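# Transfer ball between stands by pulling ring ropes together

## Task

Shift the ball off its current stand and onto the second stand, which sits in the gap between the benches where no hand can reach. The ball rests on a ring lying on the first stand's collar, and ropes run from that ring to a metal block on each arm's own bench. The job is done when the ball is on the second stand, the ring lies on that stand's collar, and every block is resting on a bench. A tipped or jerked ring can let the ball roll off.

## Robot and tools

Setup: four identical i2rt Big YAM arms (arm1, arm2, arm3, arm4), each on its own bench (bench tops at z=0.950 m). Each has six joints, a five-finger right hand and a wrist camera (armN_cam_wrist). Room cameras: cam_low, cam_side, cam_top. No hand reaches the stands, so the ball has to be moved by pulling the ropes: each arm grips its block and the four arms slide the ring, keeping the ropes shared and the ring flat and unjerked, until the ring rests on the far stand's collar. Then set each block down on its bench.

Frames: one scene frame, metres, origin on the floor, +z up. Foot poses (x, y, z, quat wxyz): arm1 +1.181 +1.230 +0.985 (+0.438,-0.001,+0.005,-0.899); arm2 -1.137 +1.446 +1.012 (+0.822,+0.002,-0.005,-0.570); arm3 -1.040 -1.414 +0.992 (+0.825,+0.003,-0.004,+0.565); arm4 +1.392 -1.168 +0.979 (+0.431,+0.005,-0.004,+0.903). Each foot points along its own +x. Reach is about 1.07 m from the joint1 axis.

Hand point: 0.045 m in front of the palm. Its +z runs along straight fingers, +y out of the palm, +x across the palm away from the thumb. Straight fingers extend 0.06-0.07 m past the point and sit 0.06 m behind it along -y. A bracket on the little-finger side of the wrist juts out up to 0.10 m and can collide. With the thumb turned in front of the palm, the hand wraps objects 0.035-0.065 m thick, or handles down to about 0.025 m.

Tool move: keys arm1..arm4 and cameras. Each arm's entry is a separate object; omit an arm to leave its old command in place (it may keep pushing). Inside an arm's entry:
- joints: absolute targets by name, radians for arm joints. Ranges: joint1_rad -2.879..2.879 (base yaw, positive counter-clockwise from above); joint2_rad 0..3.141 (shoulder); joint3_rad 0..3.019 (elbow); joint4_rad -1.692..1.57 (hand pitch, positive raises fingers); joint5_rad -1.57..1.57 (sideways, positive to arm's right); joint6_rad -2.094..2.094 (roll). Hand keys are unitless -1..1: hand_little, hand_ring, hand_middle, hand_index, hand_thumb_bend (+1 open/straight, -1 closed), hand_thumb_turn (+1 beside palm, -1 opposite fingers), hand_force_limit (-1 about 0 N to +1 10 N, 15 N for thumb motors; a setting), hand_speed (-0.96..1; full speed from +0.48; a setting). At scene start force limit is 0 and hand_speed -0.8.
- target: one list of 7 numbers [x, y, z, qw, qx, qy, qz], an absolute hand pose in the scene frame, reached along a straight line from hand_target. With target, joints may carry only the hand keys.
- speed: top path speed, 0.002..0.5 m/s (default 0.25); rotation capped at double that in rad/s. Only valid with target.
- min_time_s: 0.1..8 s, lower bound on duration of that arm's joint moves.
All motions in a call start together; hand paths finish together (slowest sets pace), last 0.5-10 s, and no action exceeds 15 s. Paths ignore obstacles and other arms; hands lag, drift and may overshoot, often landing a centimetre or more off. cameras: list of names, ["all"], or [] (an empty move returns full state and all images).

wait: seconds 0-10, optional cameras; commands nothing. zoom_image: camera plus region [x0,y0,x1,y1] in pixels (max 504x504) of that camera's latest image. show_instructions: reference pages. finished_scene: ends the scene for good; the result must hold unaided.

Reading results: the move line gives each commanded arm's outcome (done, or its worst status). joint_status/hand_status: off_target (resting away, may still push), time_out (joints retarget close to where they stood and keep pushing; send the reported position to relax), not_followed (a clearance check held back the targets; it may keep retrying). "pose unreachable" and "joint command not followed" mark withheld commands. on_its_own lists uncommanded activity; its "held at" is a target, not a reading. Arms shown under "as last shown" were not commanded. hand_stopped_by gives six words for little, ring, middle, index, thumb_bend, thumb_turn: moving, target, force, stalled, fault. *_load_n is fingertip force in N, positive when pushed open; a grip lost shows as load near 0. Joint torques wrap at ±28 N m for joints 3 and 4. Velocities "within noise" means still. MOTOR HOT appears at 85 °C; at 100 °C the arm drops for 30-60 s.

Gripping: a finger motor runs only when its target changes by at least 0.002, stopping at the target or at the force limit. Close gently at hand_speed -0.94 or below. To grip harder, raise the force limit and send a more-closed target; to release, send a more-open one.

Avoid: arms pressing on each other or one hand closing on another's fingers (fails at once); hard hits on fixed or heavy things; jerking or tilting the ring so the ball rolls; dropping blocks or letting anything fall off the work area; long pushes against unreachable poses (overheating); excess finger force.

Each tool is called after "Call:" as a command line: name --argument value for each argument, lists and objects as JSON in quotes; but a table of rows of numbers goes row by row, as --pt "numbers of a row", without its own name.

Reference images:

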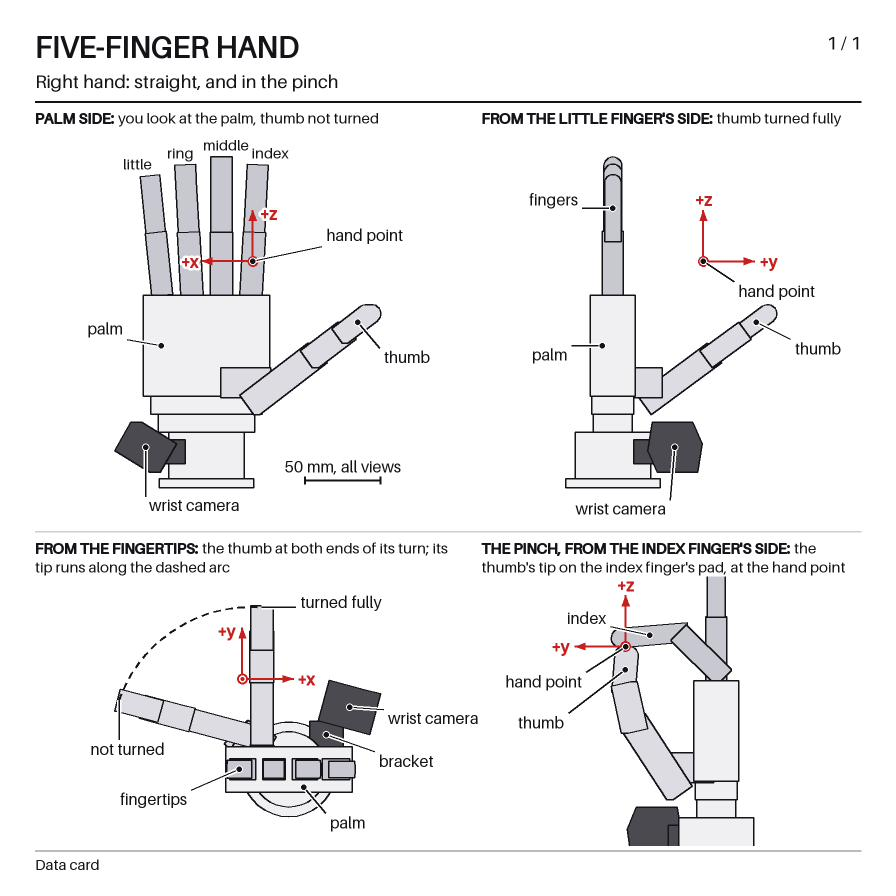

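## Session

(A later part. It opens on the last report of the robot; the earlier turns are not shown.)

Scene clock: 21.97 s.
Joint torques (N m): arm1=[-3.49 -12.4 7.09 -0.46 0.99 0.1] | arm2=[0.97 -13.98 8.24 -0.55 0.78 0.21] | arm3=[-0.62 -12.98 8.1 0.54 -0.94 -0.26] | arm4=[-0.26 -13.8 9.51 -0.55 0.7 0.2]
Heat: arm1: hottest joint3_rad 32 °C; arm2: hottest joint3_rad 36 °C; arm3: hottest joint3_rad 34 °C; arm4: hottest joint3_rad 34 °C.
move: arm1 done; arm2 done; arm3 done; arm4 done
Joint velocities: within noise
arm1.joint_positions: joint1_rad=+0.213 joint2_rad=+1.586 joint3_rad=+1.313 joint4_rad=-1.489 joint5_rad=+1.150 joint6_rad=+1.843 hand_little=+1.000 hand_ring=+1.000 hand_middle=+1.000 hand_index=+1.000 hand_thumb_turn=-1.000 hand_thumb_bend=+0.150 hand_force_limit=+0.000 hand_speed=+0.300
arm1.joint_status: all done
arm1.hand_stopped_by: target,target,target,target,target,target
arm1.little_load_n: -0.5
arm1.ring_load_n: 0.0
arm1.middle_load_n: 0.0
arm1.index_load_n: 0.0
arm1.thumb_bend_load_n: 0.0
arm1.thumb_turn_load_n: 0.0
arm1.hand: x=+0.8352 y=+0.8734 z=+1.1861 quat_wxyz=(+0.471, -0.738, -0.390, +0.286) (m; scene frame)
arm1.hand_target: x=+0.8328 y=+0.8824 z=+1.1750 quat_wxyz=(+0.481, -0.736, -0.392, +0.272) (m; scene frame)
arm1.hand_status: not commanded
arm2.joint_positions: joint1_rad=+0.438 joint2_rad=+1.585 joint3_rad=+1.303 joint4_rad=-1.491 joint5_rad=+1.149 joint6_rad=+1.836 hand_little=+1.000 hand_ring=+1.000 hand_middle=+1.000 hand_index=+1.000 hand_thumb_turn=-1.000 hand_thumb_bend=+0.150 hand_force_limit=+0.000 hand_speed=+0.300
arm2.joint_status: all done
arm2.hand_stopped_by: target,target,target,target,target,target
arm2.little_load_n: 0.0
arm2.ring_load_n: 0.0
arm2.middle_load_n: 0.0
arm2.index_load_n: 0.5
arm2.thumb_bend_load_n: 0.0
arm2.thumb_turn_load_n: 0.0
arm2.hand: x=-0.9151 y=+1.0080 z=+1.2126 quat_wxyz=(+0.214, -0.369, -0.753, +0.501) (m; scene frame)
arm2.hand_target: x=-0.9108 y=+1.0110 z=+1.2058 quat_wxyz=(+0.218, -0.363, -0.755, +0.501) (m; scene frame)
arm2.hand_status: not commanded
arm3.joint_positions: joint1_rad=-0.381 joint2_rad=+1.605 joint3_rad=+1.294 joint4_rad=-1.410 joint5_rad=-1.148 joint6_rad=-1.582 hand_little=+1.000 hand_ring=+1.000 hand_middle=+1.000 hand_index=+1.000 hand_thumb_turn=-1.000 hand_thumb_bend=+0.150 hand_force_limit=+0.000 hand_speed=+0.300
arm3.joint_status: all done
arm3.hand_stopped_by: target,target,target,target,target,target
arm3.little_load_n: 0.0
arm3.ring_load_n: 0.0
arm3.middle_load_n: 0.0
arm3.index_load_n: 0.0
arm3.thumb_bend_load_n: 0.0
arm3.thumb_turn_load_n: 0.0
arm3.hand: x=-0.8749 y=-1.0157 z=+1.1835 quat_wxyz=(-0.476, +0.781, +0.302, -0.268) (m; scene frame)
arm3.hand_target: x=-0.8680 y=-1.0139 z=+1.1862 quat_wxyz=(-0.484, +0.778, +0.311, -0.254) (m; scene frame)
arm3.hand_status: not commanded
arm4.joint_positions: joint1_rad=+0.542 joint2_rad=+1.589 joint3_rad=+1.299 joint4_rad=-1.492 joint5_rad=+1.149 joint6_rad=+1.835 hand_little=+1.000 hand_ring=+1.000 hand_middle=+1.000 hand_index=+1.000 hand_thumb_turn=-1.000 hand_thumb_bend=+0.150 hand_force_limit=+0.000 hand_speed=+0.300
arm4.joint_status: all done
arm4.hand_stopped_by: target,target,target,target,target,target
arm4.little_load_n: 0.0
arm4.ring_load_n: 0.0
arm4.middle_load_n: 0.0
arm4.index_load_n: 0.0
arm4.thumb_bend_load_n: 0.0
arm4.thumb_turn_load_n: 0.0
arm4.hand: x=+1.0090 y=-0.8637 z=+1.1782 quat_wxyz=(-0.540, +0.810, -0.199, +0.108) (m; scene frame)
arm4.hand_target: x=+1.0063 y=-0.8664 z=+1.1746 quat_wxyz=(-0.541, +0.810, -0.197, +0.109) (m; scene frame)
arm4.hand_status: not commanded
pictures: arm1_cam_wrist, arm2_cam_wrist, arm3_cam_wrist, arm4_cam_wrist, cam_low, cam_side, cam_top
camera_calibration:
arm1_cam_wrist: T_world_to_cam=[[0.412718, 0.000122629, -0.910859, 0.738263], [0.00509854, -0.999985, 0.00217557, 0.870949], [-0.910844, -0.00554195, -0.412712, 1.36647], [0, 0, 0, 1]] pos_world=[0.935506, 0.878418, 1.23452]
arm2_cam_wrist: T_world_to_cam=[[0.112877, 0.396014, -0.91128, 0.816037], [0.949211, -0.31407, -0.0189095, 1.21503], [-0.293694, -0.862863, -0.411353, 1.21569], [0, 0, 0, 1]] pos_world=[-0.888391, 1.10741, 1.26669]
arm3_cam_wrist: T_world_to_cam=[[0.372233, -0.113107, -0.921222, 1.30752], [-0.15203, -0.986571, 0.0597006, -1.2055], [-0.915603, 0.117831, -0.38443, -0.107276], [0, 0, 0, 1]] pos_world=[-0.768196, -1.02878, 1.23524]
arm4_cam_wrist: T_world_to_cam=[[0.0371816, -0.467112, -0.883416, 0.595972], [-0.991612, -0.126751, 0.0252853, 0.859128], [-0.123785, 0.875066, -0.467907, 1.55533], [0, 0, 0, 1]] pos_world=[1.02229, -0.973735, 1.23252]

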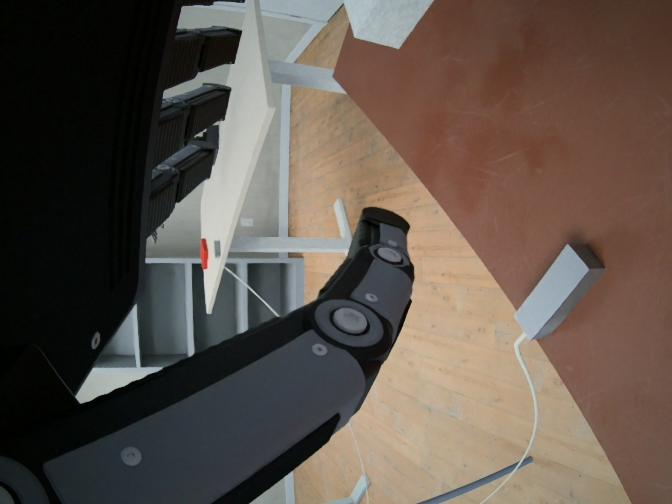

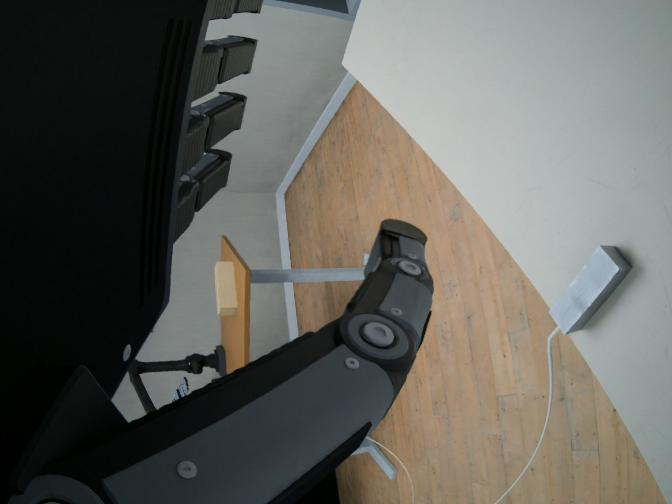

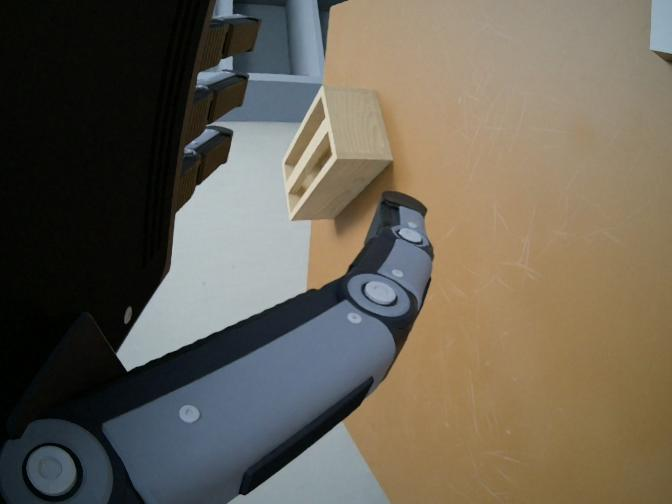

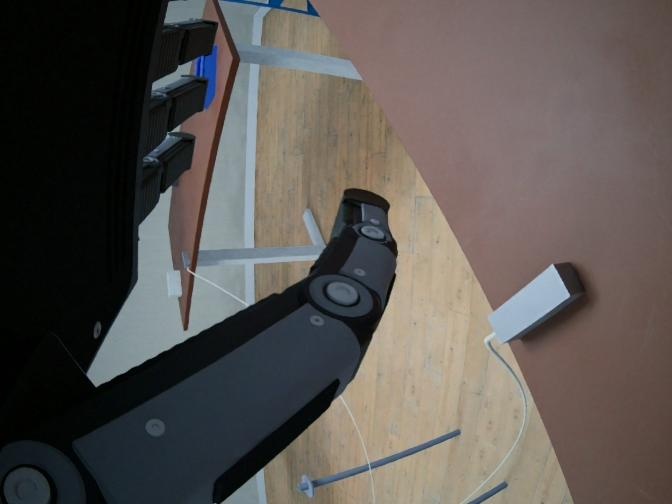

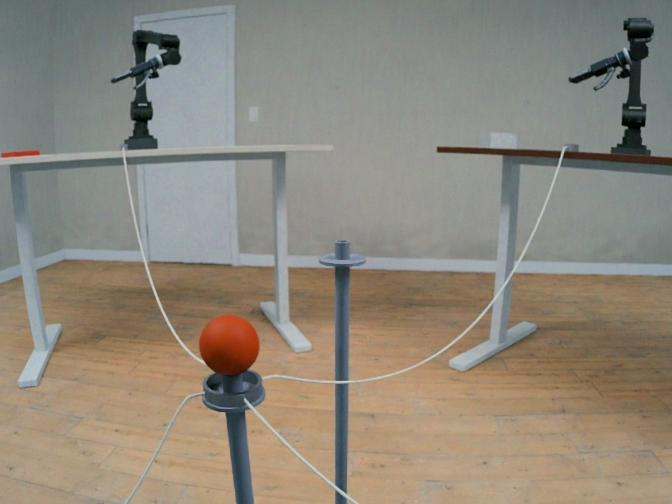

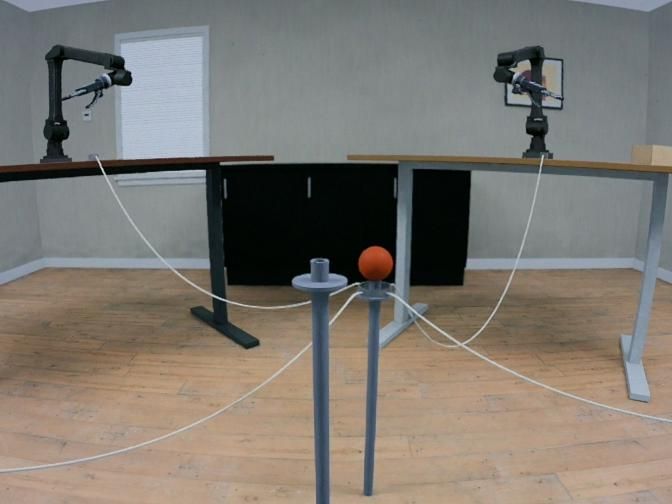

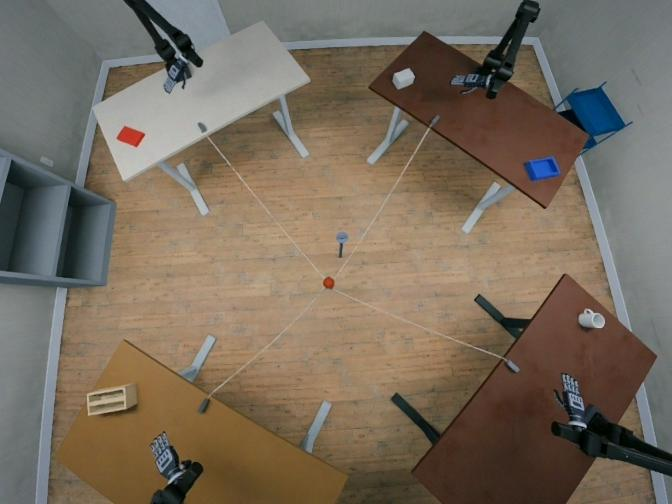

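Call:
move --arm1 '{"target":[0.751,0.831,1.077,0.5068,-0.7513,-0.3503,0.2363],"speed":0.2}' --arm2 '{"target":[-0.900,0.926,1.077,0.2711,-0.4019,-0.7250,0.4891],"speed":0.2}' --arm3 '{"target":[-0.808,-0.8925,1.077,0.4937,-0.7319,-0.3892,0.2625],"speed":0.2}' --arm4 '{"joints":{"joint1_rad":-0.14,"joint2_rad":1.0,"joint4_rad":-1.45,"joint5_rad":-1.15,"joint6_rad":-1.9},"min_time_s":5}' --cameras '["arm1_cam_wrist","arm2_cam_wrist","arm3_cam_wrist","arm4_cam_wrist","cam_top"]'

Scene clock: 32.13 s.
Joint torques (N m): arm1=[-3.55 -16.38 11.11 -0.68 0.95 0.11] | arm2=[-0.67 -17.61 10.51 -0.51 0.78 0.22] | arm3=[0.62 -17.67 10.71 -0.43 -0.98 -0.26] | arm4=[-1.32 -6.48 10.24 1.03 -1.16 -0.15]
Heat: arm1: hottest joint3_rad 33 °C; arm2: hottest joint3_rad 36 °C; arm3: hottest joint3_rad 36 °C; arm4: hottest joint3_rad 34 °C.
move: arm1 off_target; arm2 off_target; arm3 off_target; arm4 done
Joint velocities: within noise
arm1.joint_positions: joint1_rad=+0.126 joint2_rad=+1.948 joint3_rad=+1.495 joint4_rad=-1.467 joint5_rad=+1.152 joint6_rad=+1.934 hand_little=+1.000 hand_ring=+1.000 hand_middle=+1.000 hand_index=+1.000 hand_thumb_turn=-1.000 hand_thumb_bend=+0.150 hand_force_limit=+0.000 hand_speed=+0.300
arm1.joint_status: not commanded
arm1.hand_stopped_by: target,target,target,target,target,target
arm1.little_load_n: 0.0
arm1.ring_load_n: 0.0
arm1.middle_load_n: 0.0
arm1.index_load_n: -0.5
arm1.thumb_bend_load_n: 0.0
arm1.thumb_turn_load_n: 0.0
arm1.hand: x=+0.7636 y=+0.8393 z=+1.0753 quat_wxyz=(+0.508, -0.746, -0.360, +0.234) (m; scene frame)
arm1.hand_target: x=+0.7514 y=+0.8317 z=+1.0770 quat_wxyz=(+0.506, -0.751, -0.351, +0.237) (m; scene frame)
arm1.hand_status: off_target (0.015 m and 1.3 deg from the pose sent, 0.144 m and 8.6 deg at the start)
arm2.joint_positions: joint1_rad=+0.367 joint2_rad=+1.969 joint3_rad=+1.438 joint4_rad=-1.428 joint5_rad=+1.161 joint6_rad=+1.959 hand_little=+1.000 hand_ring=+1.000 hand_middle=+1.000 hand_index=+1.000 hand_thumb_turn=-1.000 hand_thumb_bend=+0.150 hand_force_limit=+0.000 hand_speed=+0.300
arm2.joint_status: not commanded
arm2.hand_stopped_by: target,target,target,target,target,target
arm2.little_load_n: 0.0
arm2.ring_load_n: 0.0
arm2.middle_load_n: 0.0
arm2.index_load_n: 0.0
arm2.thumb_bend_load_n: 0.0
arm2.thumb_turn_load_n: 0.0
arm2.hand: x=-0.9026 y=+0.9388 z=+1.0781 quat_wxyz=(+0.275, -0.390, -0.731, +0.487) (m; scene frame)
arm2.hand_target: x=-0.9004 y=+0.9263 z=+1.0771 quat_wxyz=(+0.271, -0.402, -0.725, +0.489) (m; scene frame)
arm2.hand_status: off_target (0.013 m and 1.6 deg from the pose sent, 0.159 m and 8.3 deg at the start)
arm3.joint_positions: joint1_rad=-0.326 joint2_rad=+2.069 joint3_rad=+1.620 joint4_rad=-1.396 joint5_rad=-1.170 joint6_rad=-1.802 hand_little=+1.000 hand_ring=+1.000 hand_middle=+1.000 hand_index=+1.000 hand_thumb_turn=-1.000 hand_thumb_bend=+0.150 hand_force_limit=+0.000 hand_speed=+0.300
arm3.joint_status: not commanded
arm3.hand_stopped_by: target,target,target,target,target,target
arm3.little_load_n: 0.0
arm3.ring_load_n: 0.0
arm3.middle_load_n: 0.0
arm3.index_load_n: 0.0
arm3.thumb_bend_load_n: 0.0
arm3.thumb_turn_load_n: 0.0
arm3.hand: x=-0.8143 y=-0.9070 z=+1.0635 quat_wxyz=(-0.485, +0.741, +0.371, -0.278) (m; scene frame)
arm3.hand_target: x=-0.8086 y=-0.8932 z=+1.0773 quat_wxyz=(-0.494, +0.732, +0.389, -0.262) (m; scene frame)
arm3.hand_status: off_target (0.021 m and 3.1 deg from the pose sent, 0.176 m and 11.6 deg at the start)
arm4.joint_positions: joint1_rad=-0.132 joint2_rad=+1.008 joint3_rad=+1.299 joint4_rad=-1.463 joint5_rad=-1.147 joint6_rad=-1.884 hand_little=+1.000 hand_ring=+1.000 hand_middle=+1.000 hand_index=+1.000 hand_thumb_turn=-1.000 hand_thumb_bend=+0.150 hand_force_limit=+0.000 hand_speed=+0.300
arm4.joint_status: all done
arm4.hand_stopped_by: target,target,target,target,target,target
arm4.little_load_n: 0.0
arm4.ring_load_n: 0.0
arm4.middle_load_n: 0.0
arm4.index_load_n: 0.0
arm4.thumb_bend_load_n: 0.0
arm4.thumb_turn_load_n: 0.0
arm4.hand: x=+1.1013 y=-0.9805 z=+1.3768 quat_wxyz=(-0.463, +0.182, +0.810, -0.310) (m; scene frame)
arm4.hand_target: x=+1.1018 y=-0.9770 z=+1.3814 quat_wxyz=(-0.474, +0.172, +0.810, -0.299) (m; scene frame)
arm4.hand_status: not commanded
pictures: arm1_cam_wrist, arm2_cam_wrist, arm3_cam_wrist, arm4_cam_wrist, cam_top
camera_calibration:
arm1_cam_wrist: T_world_to_cam=[[0.435974, 0.0124386, -0.899873, 0.627057], [-0.11575, -0.990825, -0.0697749, 0.999462], [-0.892484, 0.13458, -0.430534, 1.14282], [0, 0, 0, 1]] pos_world=[0.862253, 0.828691, 1.12603]
arm2_cam_wrist: T_world_to_cam=[[0.0970794, 0.416813, -0.903793, 0.677597], [0.903125, -0.418508, -0.0960008, 1.31845], [-0.418259, -0.806919, -0.417063, 0.945657], [0, 0, 0, 1]] pos_world=[-0.860978, 1.03242, 1.13338]
arm3_cam_wrist: T_world_to_cam=[[0.400265, 0.0166547, -0.916248, 1.32208], [-0.0174626, -0.999515, -0.0257969, -0.893151], [-0.916233, 0.0263256, -0.39978, -0.177956], [0, 0, 0, 1]] pos_world=[-0.707826, -0.910051, 1.11717]
arm4_cam_wrist: T_world_to_cam=[[-0.107894, 0.881134, -0.460393, 1.6128], [0.857461, -0.151878, -0.491623, -0.418459], [-0.50311, -0.447812, -0.739152, 1.2559], [0, 0, 0, 1]] pos_world=[1.16468, -0.922241, 1.4651]

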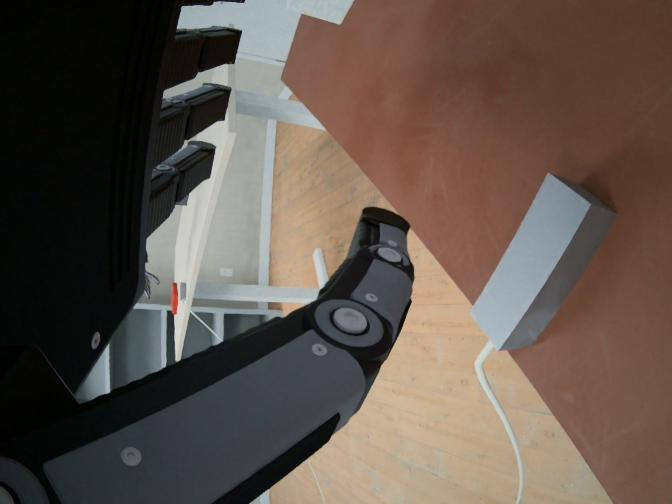

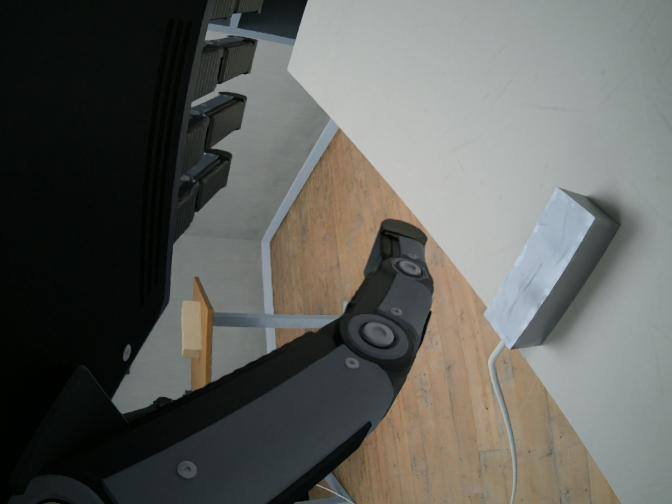

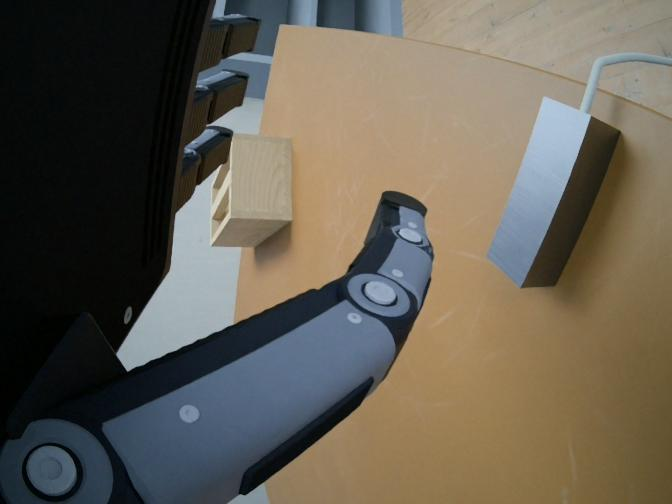

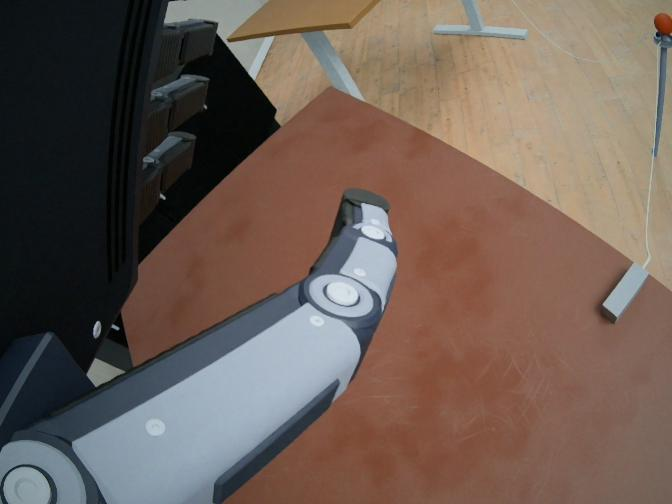

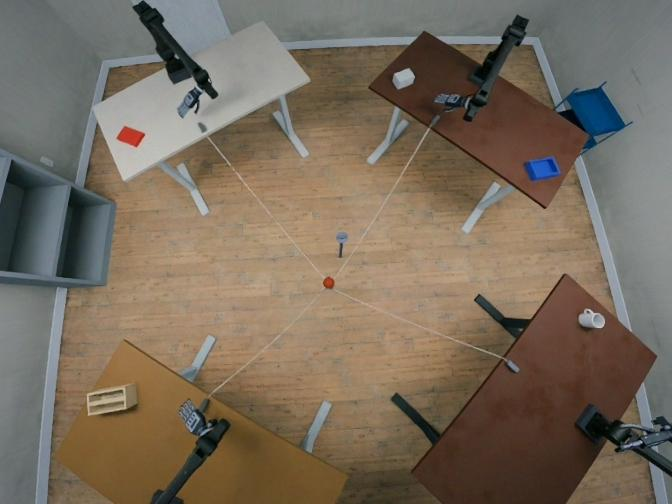

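Call:
zoom_image --camera "arm1_cam_wrist" --region '[450, 160, 650, 360]'

Call:
zoom_image --camera "arm2_cam_wrist" --region '[450, 170, 650, 370]'

Call:
zoom_image --camera "arm3_cam_wrist" --region '[450, 90, 650, 290]'

Scaled by 2.520 from the camera's 672x504 image, which has a finer 960x720 frame.

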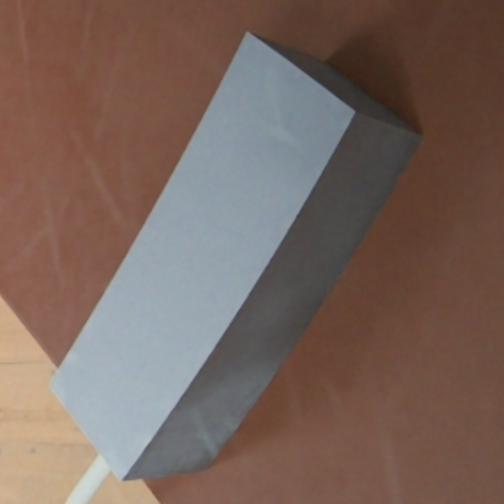

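Scaled by 2.520 from the camera's 672x504 image, which has a finer 960x720 frame.

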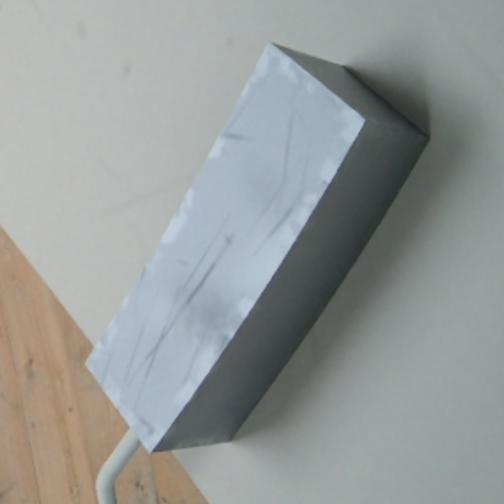

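Scaled by 2.520 from the camera's 672x504 image, which has a finer 960x720 frame.

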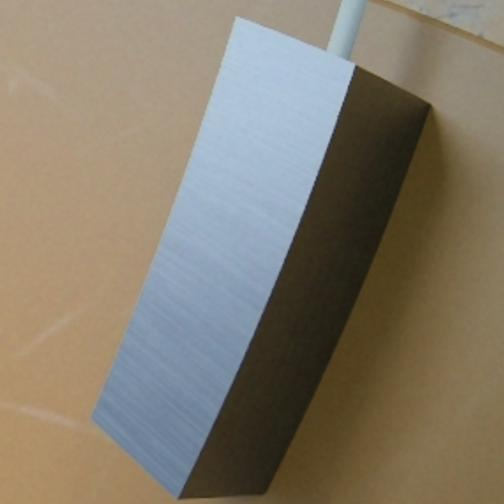

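Call:
move --arm1 '{"target":[0.738,0.824,1.010,0.5068,-0.7513,-0.3503,0.2363],"speed":0.1}' --arm2 '{"target":[-0.898,0.910,1.007,0.2711,-0.4019,-0.7250,0.4891],"speed":0.1}' --arm3 '{"target":[-0.808,-0.880,1.0215,0.4937,-0.7319,-0.3892,0.2625],"speed":0.1}' --arm4 '{"target":[0.965,-0.795,1.077,0.2452,-0.3634,-0.7451,0.5026],"speed":0.2}' --cameras '["arm1_cam_wrist","arm2_cam_wrist","arm3_cam_wrist","arm4_cam_wrist"]'

Scene clock: 37.57 s.
Joint torques (N m): arm1=[-3.6 -17.03 9.69 0.1 0.99 -0.06] | arm2=[-0.85 -18.08 9.63 -0.05 0.8 -0.11] | arm3=[0.67 -17.9 9.31 0.4 -0.99 0.03] | arm4=[-0.21 -19.08 12.79 -0.58 -1.2 -0.11]
Heat: arm1: hottest joint3_rad 34 °C; arm2: hottest joint3_rad 37 °C; arm3: hottest joint3_rad 37 °C; arm4: hottest joint3_rad 35 °C.
move: arm1 off_target; arm2 off_target; arm3 off_target; arm4 off_target
Joint velocities: within noise
arm1.joint_positions: joint1_rad=+0.117 joint2_rad=+2.054 joint3_rad=+1.495 joint4_rad=-1.343 joint5_rad=+1.155 joint6_rad=+1.925 hand_little=+1.000 hand_ring=+1.000 hand_middle=+1.000 hand_index=+1.000 hand_thumb_turn=-1.000 hand_thumb_bend=+0.150 hand_force_limit=+0.000 hand_speed=+0.300
arm1.joint_status: not commanded
arm1.hand_stopped_by: target,target,target,target,target,target
arm1.little_load_n: 0.0
arm1.ring_load_n: 0.0
arm1.middle_load_n: 0.0
arm1.index_load_n: 0.0
arm1.thumb_bend_load_n: 0.0
arm1.thumb_turn_load_n: 0.0
arm1.hand: x=+0.7503 y=+0.8294 z=+1.0167 quat_wxyz=(+0.507, -0.749, -0.356, +0.237) (m; scene frame)
arm1.hand_target: x=+0.7384 y=+0.8246 z=+1.0102 quat_wxyz=(+0.507, -0.751, -0.350, +0.236) (m; scene frame)
arm1.hand_status: off_target (0.015 m and 0.7 deg from the pose sent, 0.072 m and 1.3 deg at the start)
arm2.joint_positions: joint1_rad=+0.352 joint2_rad=+2.086 joint3_rad=+1.438 joint4_rad=-1.279 joint5_rad=+1.167 joint6_rad=+1.950 hand_little=+1.000 hand_ring=+1.000 hand_middle=+1.000 hand_index=+1.000 hand_thumb_turn=-1.000 hand_thumb_bend=+0.150 hand_force_limit=+0.000 hand_speed=+0.300
arm2.joint_status: not commanded
arm2.hand_stopped_by: target,target,target,target,target,target
arm2.little_load_n: 0.0
arm2.ring_load_n: 0.0
arm2.middle_load_n: 0.0
arm2.index_load_n: 0.0
arm2.thumb_bend_load_n: 0.0
arm2.thumb_turn_load_n: 0.0
arm2.hand: x=-0.8987 y=+0.9215 z=+1.0147 quat_wxyz=(+0.269, -0.400, -0.726, +0.490) (m; scene frame)
arm2.hand_target: x=-0.8982 y=+0.9105 z=+1.0072 quat_wxyz=(+0.271, -0.402, -0.725, +0.489) (m; scene frame)
arm2.hand_status: off_target (0.014 m and 0.4 deg from the pose sent, 0.077 m and 1.6 deg at the start)
arm3.joint_positions: joint1_rad=-0.315 joint2_rad=+2.149 joint3_rad=+1.620 joint4_rad=-1.290 joint5_rad=-1.173 joint6_rad=-1.802 hand_little=+1.000 hand_ring=+1.000 hand_middle=+1.000 hand_index=+1.000 hand_thumb_turn=-1.000 hand_thumb_bend=+0.150 hand_force_limit=+0.000 hand_speed=+0.300
arm3.joint_status: not commanded
arm3.hand_stopped_by: target,target,target,target,target,target
arm3.little_load_n: 0.0
arm3.ring_load_n: 0.0
arm3.middle_load_n: 0.0
arm3.index_load_n: 0.0
arm3.thumb_bend_load_n: 0.0
arm3.thumb_turn_load_n: 0.0
arm3.hand: x=-0.8112 y=-0.8930 z=+1.0155 quat_wxyz=(-0.489, +0.736, +0.381, -0.271) (m; scene frame)
arm3.hand_target: x=-0.8083 y=-0.8804 z=+1.0218 quat_wxyz=(-0.494, +0.732, +0.389, -0.263) (m; scene frame)
arm3.hand_status: off_target (0.015 m and 1.5 deg from the pose sent, 0.050 m and 3.1 deg at the start)
arm4.joint_positions: joint1_rad=-0.113 joint2_rad=+2.020 joint3_rad=+1.609 joint4_rad=-1.393 joint5_rad=-1.178 joint6_rad=-1.785 hand_little=+1.000 hand_ring=+1.000 hand_middle=+1.000 hand_index=+1.000 hand_thumb_turn=-1.000 hand_thumb_bend=+0.150 hand_force_limit=+0.000 hand_speed=+0.300
arm4.joint_status: not commanded
arm4.hand_stopped_by: target,target,target,target,target,target
arm4.little_load_n: 0.0
arm4.ring_load_n: -0.5
arm4.middle_load_n: 0.0
arm4.index_load_n: 0.0
arm4.thumb_bend_load_n: 0.0
arm4.thumb_turn_load_n: 0.0
arm4.hand: x=+0.9760 y=-0.8031 z=+1.0751 quat_wxyz=(-0.240, +0.375, +0.740, -0.505) (m; scene frame)
arm4.hand_target: x=+0.9653 y=-0.7956 z=+1.0769 quat_wxyz=(-0.245, +0.364, +0.745, -0.502) (m; scene frame)
arm4.hand_status: off_target (0.014 m and 1.6 deg from the pose sent, 0.378 m and 40.2 deg at the start)
pictures: arm1_cam_wrist, arm2_cam_wrist, arm3_cam_wrist, arm4_cam_wrist
camera_calibration:
arm1_cam_wrist: T_world_to_cam=[[0.429823, 0.00281845, -0.902909, 0.595913], [-0.121679, -0.990692, -0.061017, 0.979423], [-0.894677, 0.136092, -0.425479, 1.10233], [0, 0, 0, 1]] pos_world=[0.849266, 0.81861, 1.06683]
arm2_cam_wrist: T_world_to_cam=[[0.112958, 0.396755, -0.910948, 0.667116], [0.899914, -0.429487, -0.0754688, 1.28805], [-0.421183, -0.81125, -0.405559, 0.896519], [0, 0, 0, 1]] pos_world=[-0.856893, 1.01582, 1.06851]
arm3_cam_wrist: T_world_to_cam=[[0.413117, 0.0408023, -0.909764, 1.30198], [-0.0067079, -0.998832, -0.047843, -0.848551], [-0.910653, 0.0258673, -0.412361, -0.17778], [0, 0, 0, 1]] pos_world=[-0.705457, -0.896085, 1.07059]
arm4_cam_wrist: T_world_to_cam=[[0.155601, 0.435149, -0.886811, 1.14716], [0.942951, -0.332924, 0.00208883, -1.19208], [-0.294332, -0.836545, -0.462128, 0.235524], [0, 0, 0, 1]] pos_world=[1.0149, -0.699031, 1.12864]

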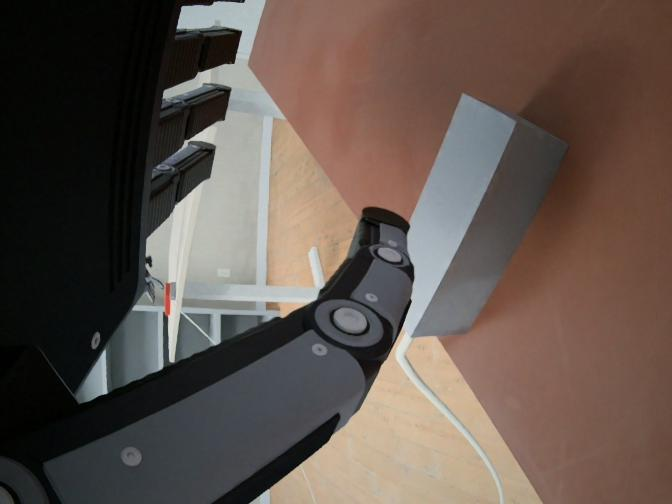

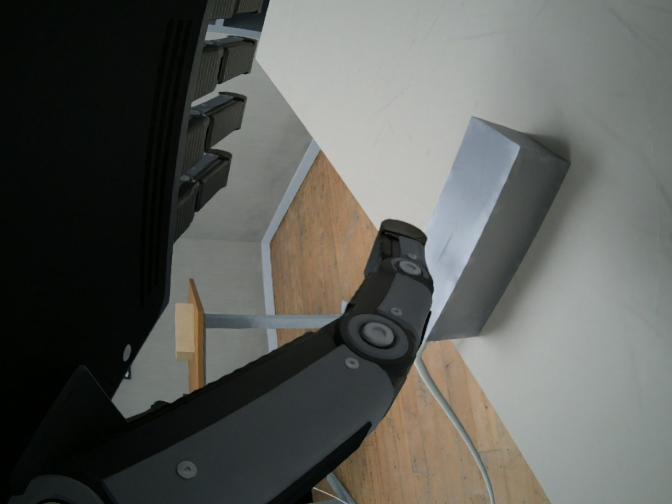

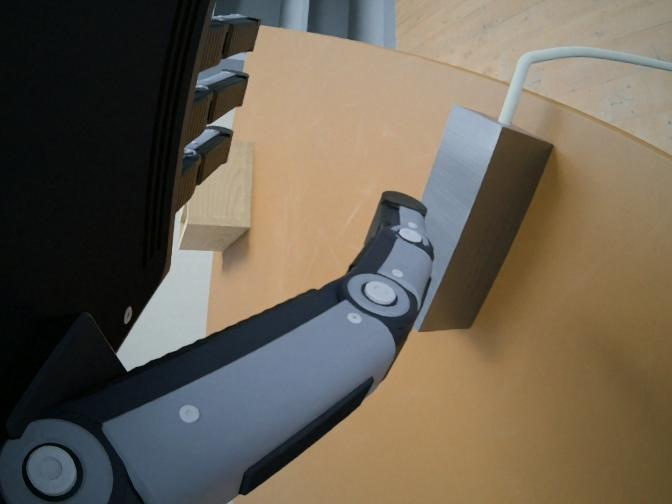

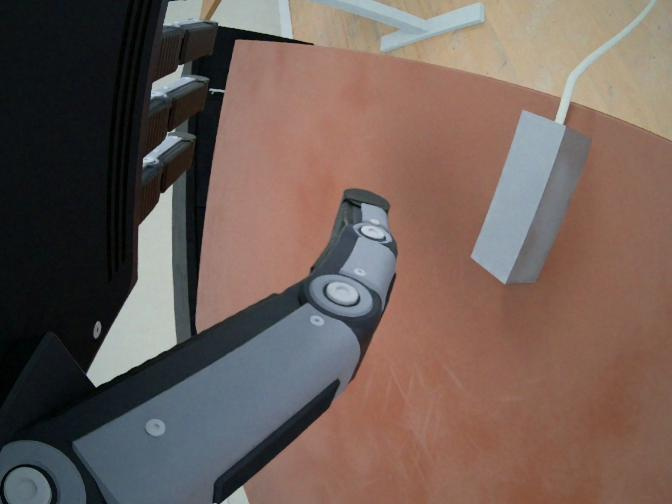

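Call:
zoom_image --camera "arm1_cam_wrist" --region '[370, 70, 610, 370]'

Call:
zoom_image --camera "arm2_cam_wrist" --region '[370, 90, 610, 390]'

Call:
zoom_image --camera "arm3_cam_wrist" --region '[370, 70, 610, 370]'

Call:
zoom_image --camera "arm4_cam_wrist" --region '[450, 90, 650, 290]'

Scaled by 1.680 from the camera's 672x504 image, which has a finer 960x720 frame.

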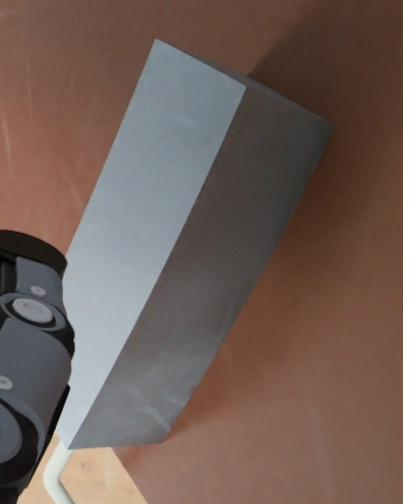

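Scaled by 1.680 from the camera's 672x504 image, which has a finer 960x720 frame.

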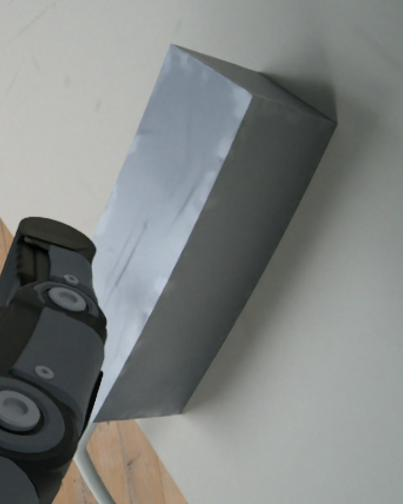

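Scaled by 1.680 from the camera's 672x504 image, which has a finer 960x720 frame.

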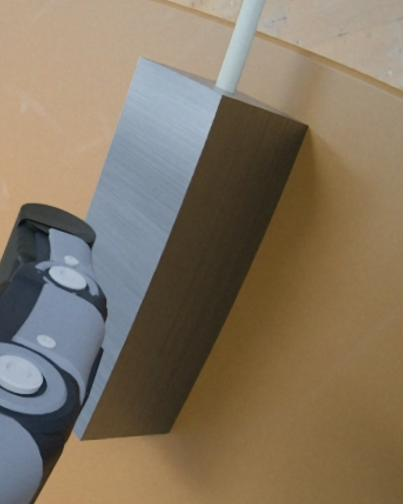

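Scaled by 2.520 from the camera's 672x504 image, which has a finer 960x720 frame.

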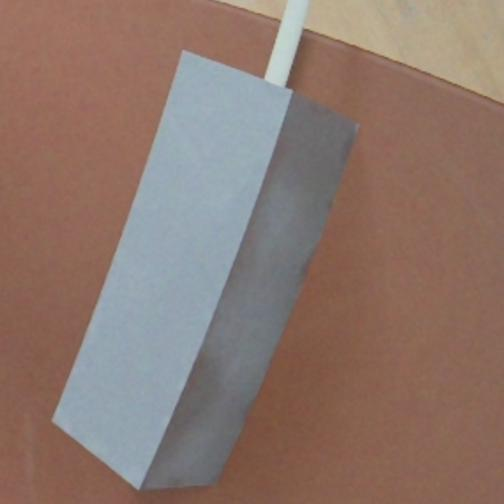

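Call:
move --arm1 '{"target":[0.740,0.827,0.971,0.5068,-0.7513,-0.3503,0.2363],"speed":0.06}' --arm2 '{"target":[-0.8986,0.909,0.964,0.2711,-0.4019,-0.7250,0.4891],"speed":0.06}' --arm3 '{"target":[-0.8096,-0.8823,0.982,0.4937,-0.7319,-0.3892,0.2625],"speed":0.06}' --arm4 '{"target":[0.957,-0.795,1.003,0.2452,-0.3634,-0.7451,0.5026],"speed":0.1}' --cameras '["arm1_cam_wrist","arm2_cam_wrist","arm3_cam_wrist","arm4_cam_wrist"]'

Scene clock: 41.47 s.
Joint torques (N m): arm1=[-3.55 -17.2 7.06 0.16 0.95 -0.02] | arm2=[-0.79 -18.55 8.25 -0.01 0.81 -0.12] | arm3=[0.67 -18.2 6.68 0.42 -0.97 0.02] | arm4=[-0.26 -20.01 8.46 0.09 -1.23 0.16]
Heat: arm1: hottest joint3_rad 34 °C; arm2: hottest joint3_rad 37 °C; arm3: hottest joint3_rad 37 °C; arm4: hottest joint3_rad 35 °C.
move: arm1 off_target; arm2 off_target; arm3 done; arm4 off_target
Joint velocities: within noise
arm1.joint_positions: joint1_rad=+0.117 joint2_rad=+2.101 joint3_rad=+1.495 joint4_rad=-1.264 joint5_rad=+1.155 joint6_rad=+1.925 hand_little=+1.000 hand_ring=+1.000 hand_middle=+1.000 hand_index=+1.000 hand_thumb_turn=-1.000 hand_thumb_bend=+0.150 hand_force_limit=+0.000 hand_speed=+0.300
arm1.joint_status: not commanded
arm1.hand_stopped_by: target,target,target,target,target,target
arm1.little_load_n: 0.0
arm1.ring_load_n: -0.5
arm1.middle_load_n: 0.0
arm1.index_load_n: 0.0
arm1.thumb_bend_load_n: 0.0
arm1.thumb_turn_load_n: 0.0
arm1.hand: x=+0.7446 y=+0.8205 z=+0.9900 quat_wxyz=(+0.500, -0.753, -0.348, +0.248) (m; scene frame)
arm1.hand_target: x=+0.7406 y=+0.8276 z=+0.9713 quat_wxyz=(+0.507, -0.751, -0.350, +0.236) (m; scene frame)
arm1.hand_status: off_target (0.021 m and 1.6 deg from the pose sent, 0.047 m and 0.7 deg at the start)
arm2.joint_positions: joint1_rad=+0.350 joint2_rad=+2.156 joint3_rad=+1.438 joint4_rad=-1.192 joint5_rad=+1.168 joint6_rad=+1.945 hand_little=+1.000 hand_ring=+1.000 hand_middle=+1.000 hand_index=+1.000 hand_thumb_turn=-1.000 hand_thumb_bend=+0.150 hand_force_limit=+0.000 hand_speed=+0.300
arm2.joint_status: not commanded
arm2.hand_stopped_by: target,target,target,target,target,target
arm2.little_load_n: -0.5
arm2.ring_load_n: 0.0
arm2.middle_load_n: 0.0
arm2.index_load_n: 0.0
arm2.thumb_bend_load_n: 0.0
arm2.thumb_turn_load_n: 0.0
arm2.hand: x=-0.8955 y=+0.9162 z=+0.9754 quat_wxyz=(+0.264, -0.403, -0.725, +0.492) (m; scene frame)
arm2.hand_target: x=-0.8988 y=+0.9094 z=+0.9642 quat_wxyz=(+0.271, -0.402, -0.725, +0.489) (m; scene frame)
arm2.hand_status: off_target (0.014 m and 0.9 deg from the pose sent, 0.052 m and 0.4 deg at the start)
arm3.joint_positions: joint1_rad=-0.315 joint2_rad=+2.198 joint3_rad=+1.620 joint4_rad=-1.211 joint5_rad=-1.173 joint6_rad=-1.802 hand_little=+1.000 hand_ring=+1.000 hand_middle=+1.000 hand_index=+1.000 hand_thumb_turn=-1.000 hand_thumb_bend=+0.150 hand_force_limit=+0.000 hand_speed=+0.300
arm3.joint_status: not commanded
arm3.hand_stopped_by: target,target,target,target,target,target
arm3.little_load_n: 0.0
arm3.ring_load_n: 0.0
arm3.middle_load_n: 0.0
arm3.index_load_n: 0.0
arm3.thumb_bend_load_n: 0.0
arm3.thumb_turn_load_n: 0.0
arm3.hand: x=-0.8051 y=-0.8853 z=+0.9841 quat_wxyz=(-0.494, +0.733, +0.389, -0.260) (m; scene frame)
arm3.hand_target: x=-0.8096 y=-0.8824 z=+0.9819 quat_wxyz=(-0.494, +0.732, +0.389, -0.263) (m; scene frame)
arm3.hand_status: done (0.006 m and 0.3 deg from the pose sent, 0.035 m and 1.5 deg at the start)
arm4.joint_positions: joint1_rad=-0.101 joint2_rad=+2.114 joint3_rad=+1.599 joint4_rad=-1.242 joint5_rad=-1.180 joint6_rad=-1.785 hand_little=+1.000 hand_ring=+1.000 hand_middle=+1.000 hand_index=+1.000 hand_thumb_turn=-1.000 hand_thumb_bend=+0.150 hand_force_limit=+0.000 hand_speed=+0.300
arm4.joint_status: not commanded
arm4.hand_stopped_by: target,target,target,target,target,target
arm4.little_load_n: 0.0
arm4.ring_load_n: 0.0
arm4.middle_load_n: -0.5
arm4.index_load_n: 0.0
arm4.thumb_bend_load_n: 0.0
arm4.thumb_turn_load_n: 0.0
arm4.hand: x=+0.9601 y=-0.7906 z=+1.0149 quat_wxyz=(-0.254, +0.359, +0.749, -0.496) (m; scene frame)
arm4.hand_target: x=+0.9573 y=-0.7950 z=+1.0033 quat_wxyz=(-0.245, +0.363, +0.745, -0.503) (m; scene frame)
arm4.hand_status: off_target (0.013 m and 1.4 deg from the pose sent, 0.075 m and 1.6 deg at the start)
pictures: arm1_cam_wrist, arm2_cam_wrist, arm3_cam_wrist, arm4_cam_wrist
camera_calibration:
arm1_cam_wrist: T_world_to_cam=[[0.414299, -0.0219162, -0.909877, 0.612979], [-0.122102, -0.992011, -0.0317029, 0.940695], [-0.901913, 0.124232, -0.413665, 1.09044], [0, 0, 0, 1]] pos_world=[0.844389, 0.811146, 1.03864]
arm2_cam_wrist: T_world_to_cam=[[0.119843, 0.388756, -0.913513, 0.649053], [0.900309, -0.430365, -0.0650358, 1.27088], [-0.418427, -0.81465, -0.401577, 0.879409], [0, 0, 0, 1]] pos_world=[-0.853999, 1.01103, 1.02872]
arm3_cam_wrist: T_world_to_cam=[[0.429871, 0.0617616, -0.900775, 1.2938], [-0.0057738, -0.997449, -0.0711454, -0.817443], [-0.902872, 0.0357843, -0.428418, -0.154412], [0, 0, 0, 1]] pos_world=[-0.7003, -0.889739, 1.04111]
arm4_cam_wrist: T_world_to_cam=[[0.126068, 0.471438, -0.872842, 1.13359], [0.946247, -0.321333, -0.0368876, -1.12721], [-0.297863, -0.821274, -0.486607, 0.253797], [0, 0, 0, 1]] pos_world=[0.999306, -0.688189, 1.07136]

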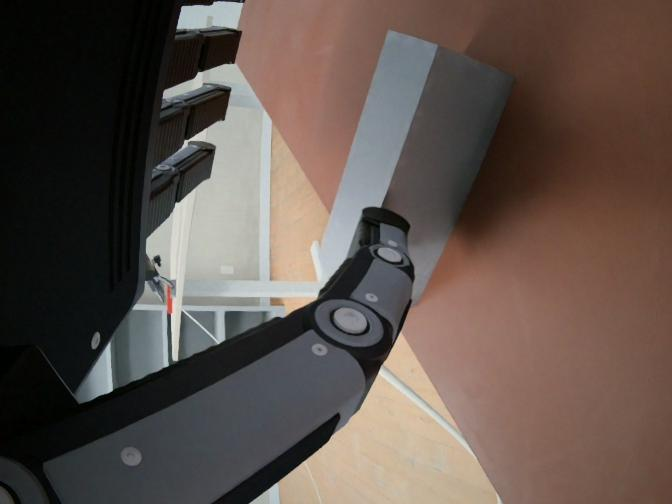

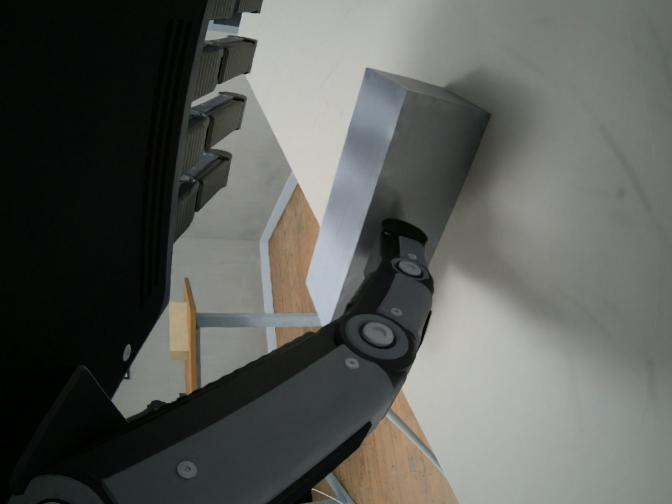

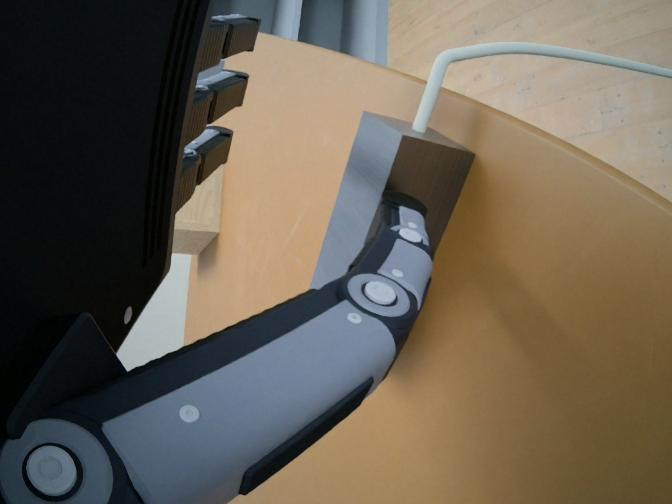

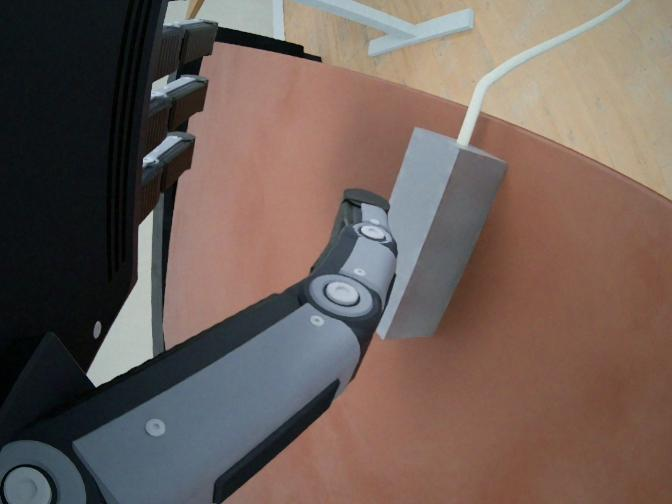

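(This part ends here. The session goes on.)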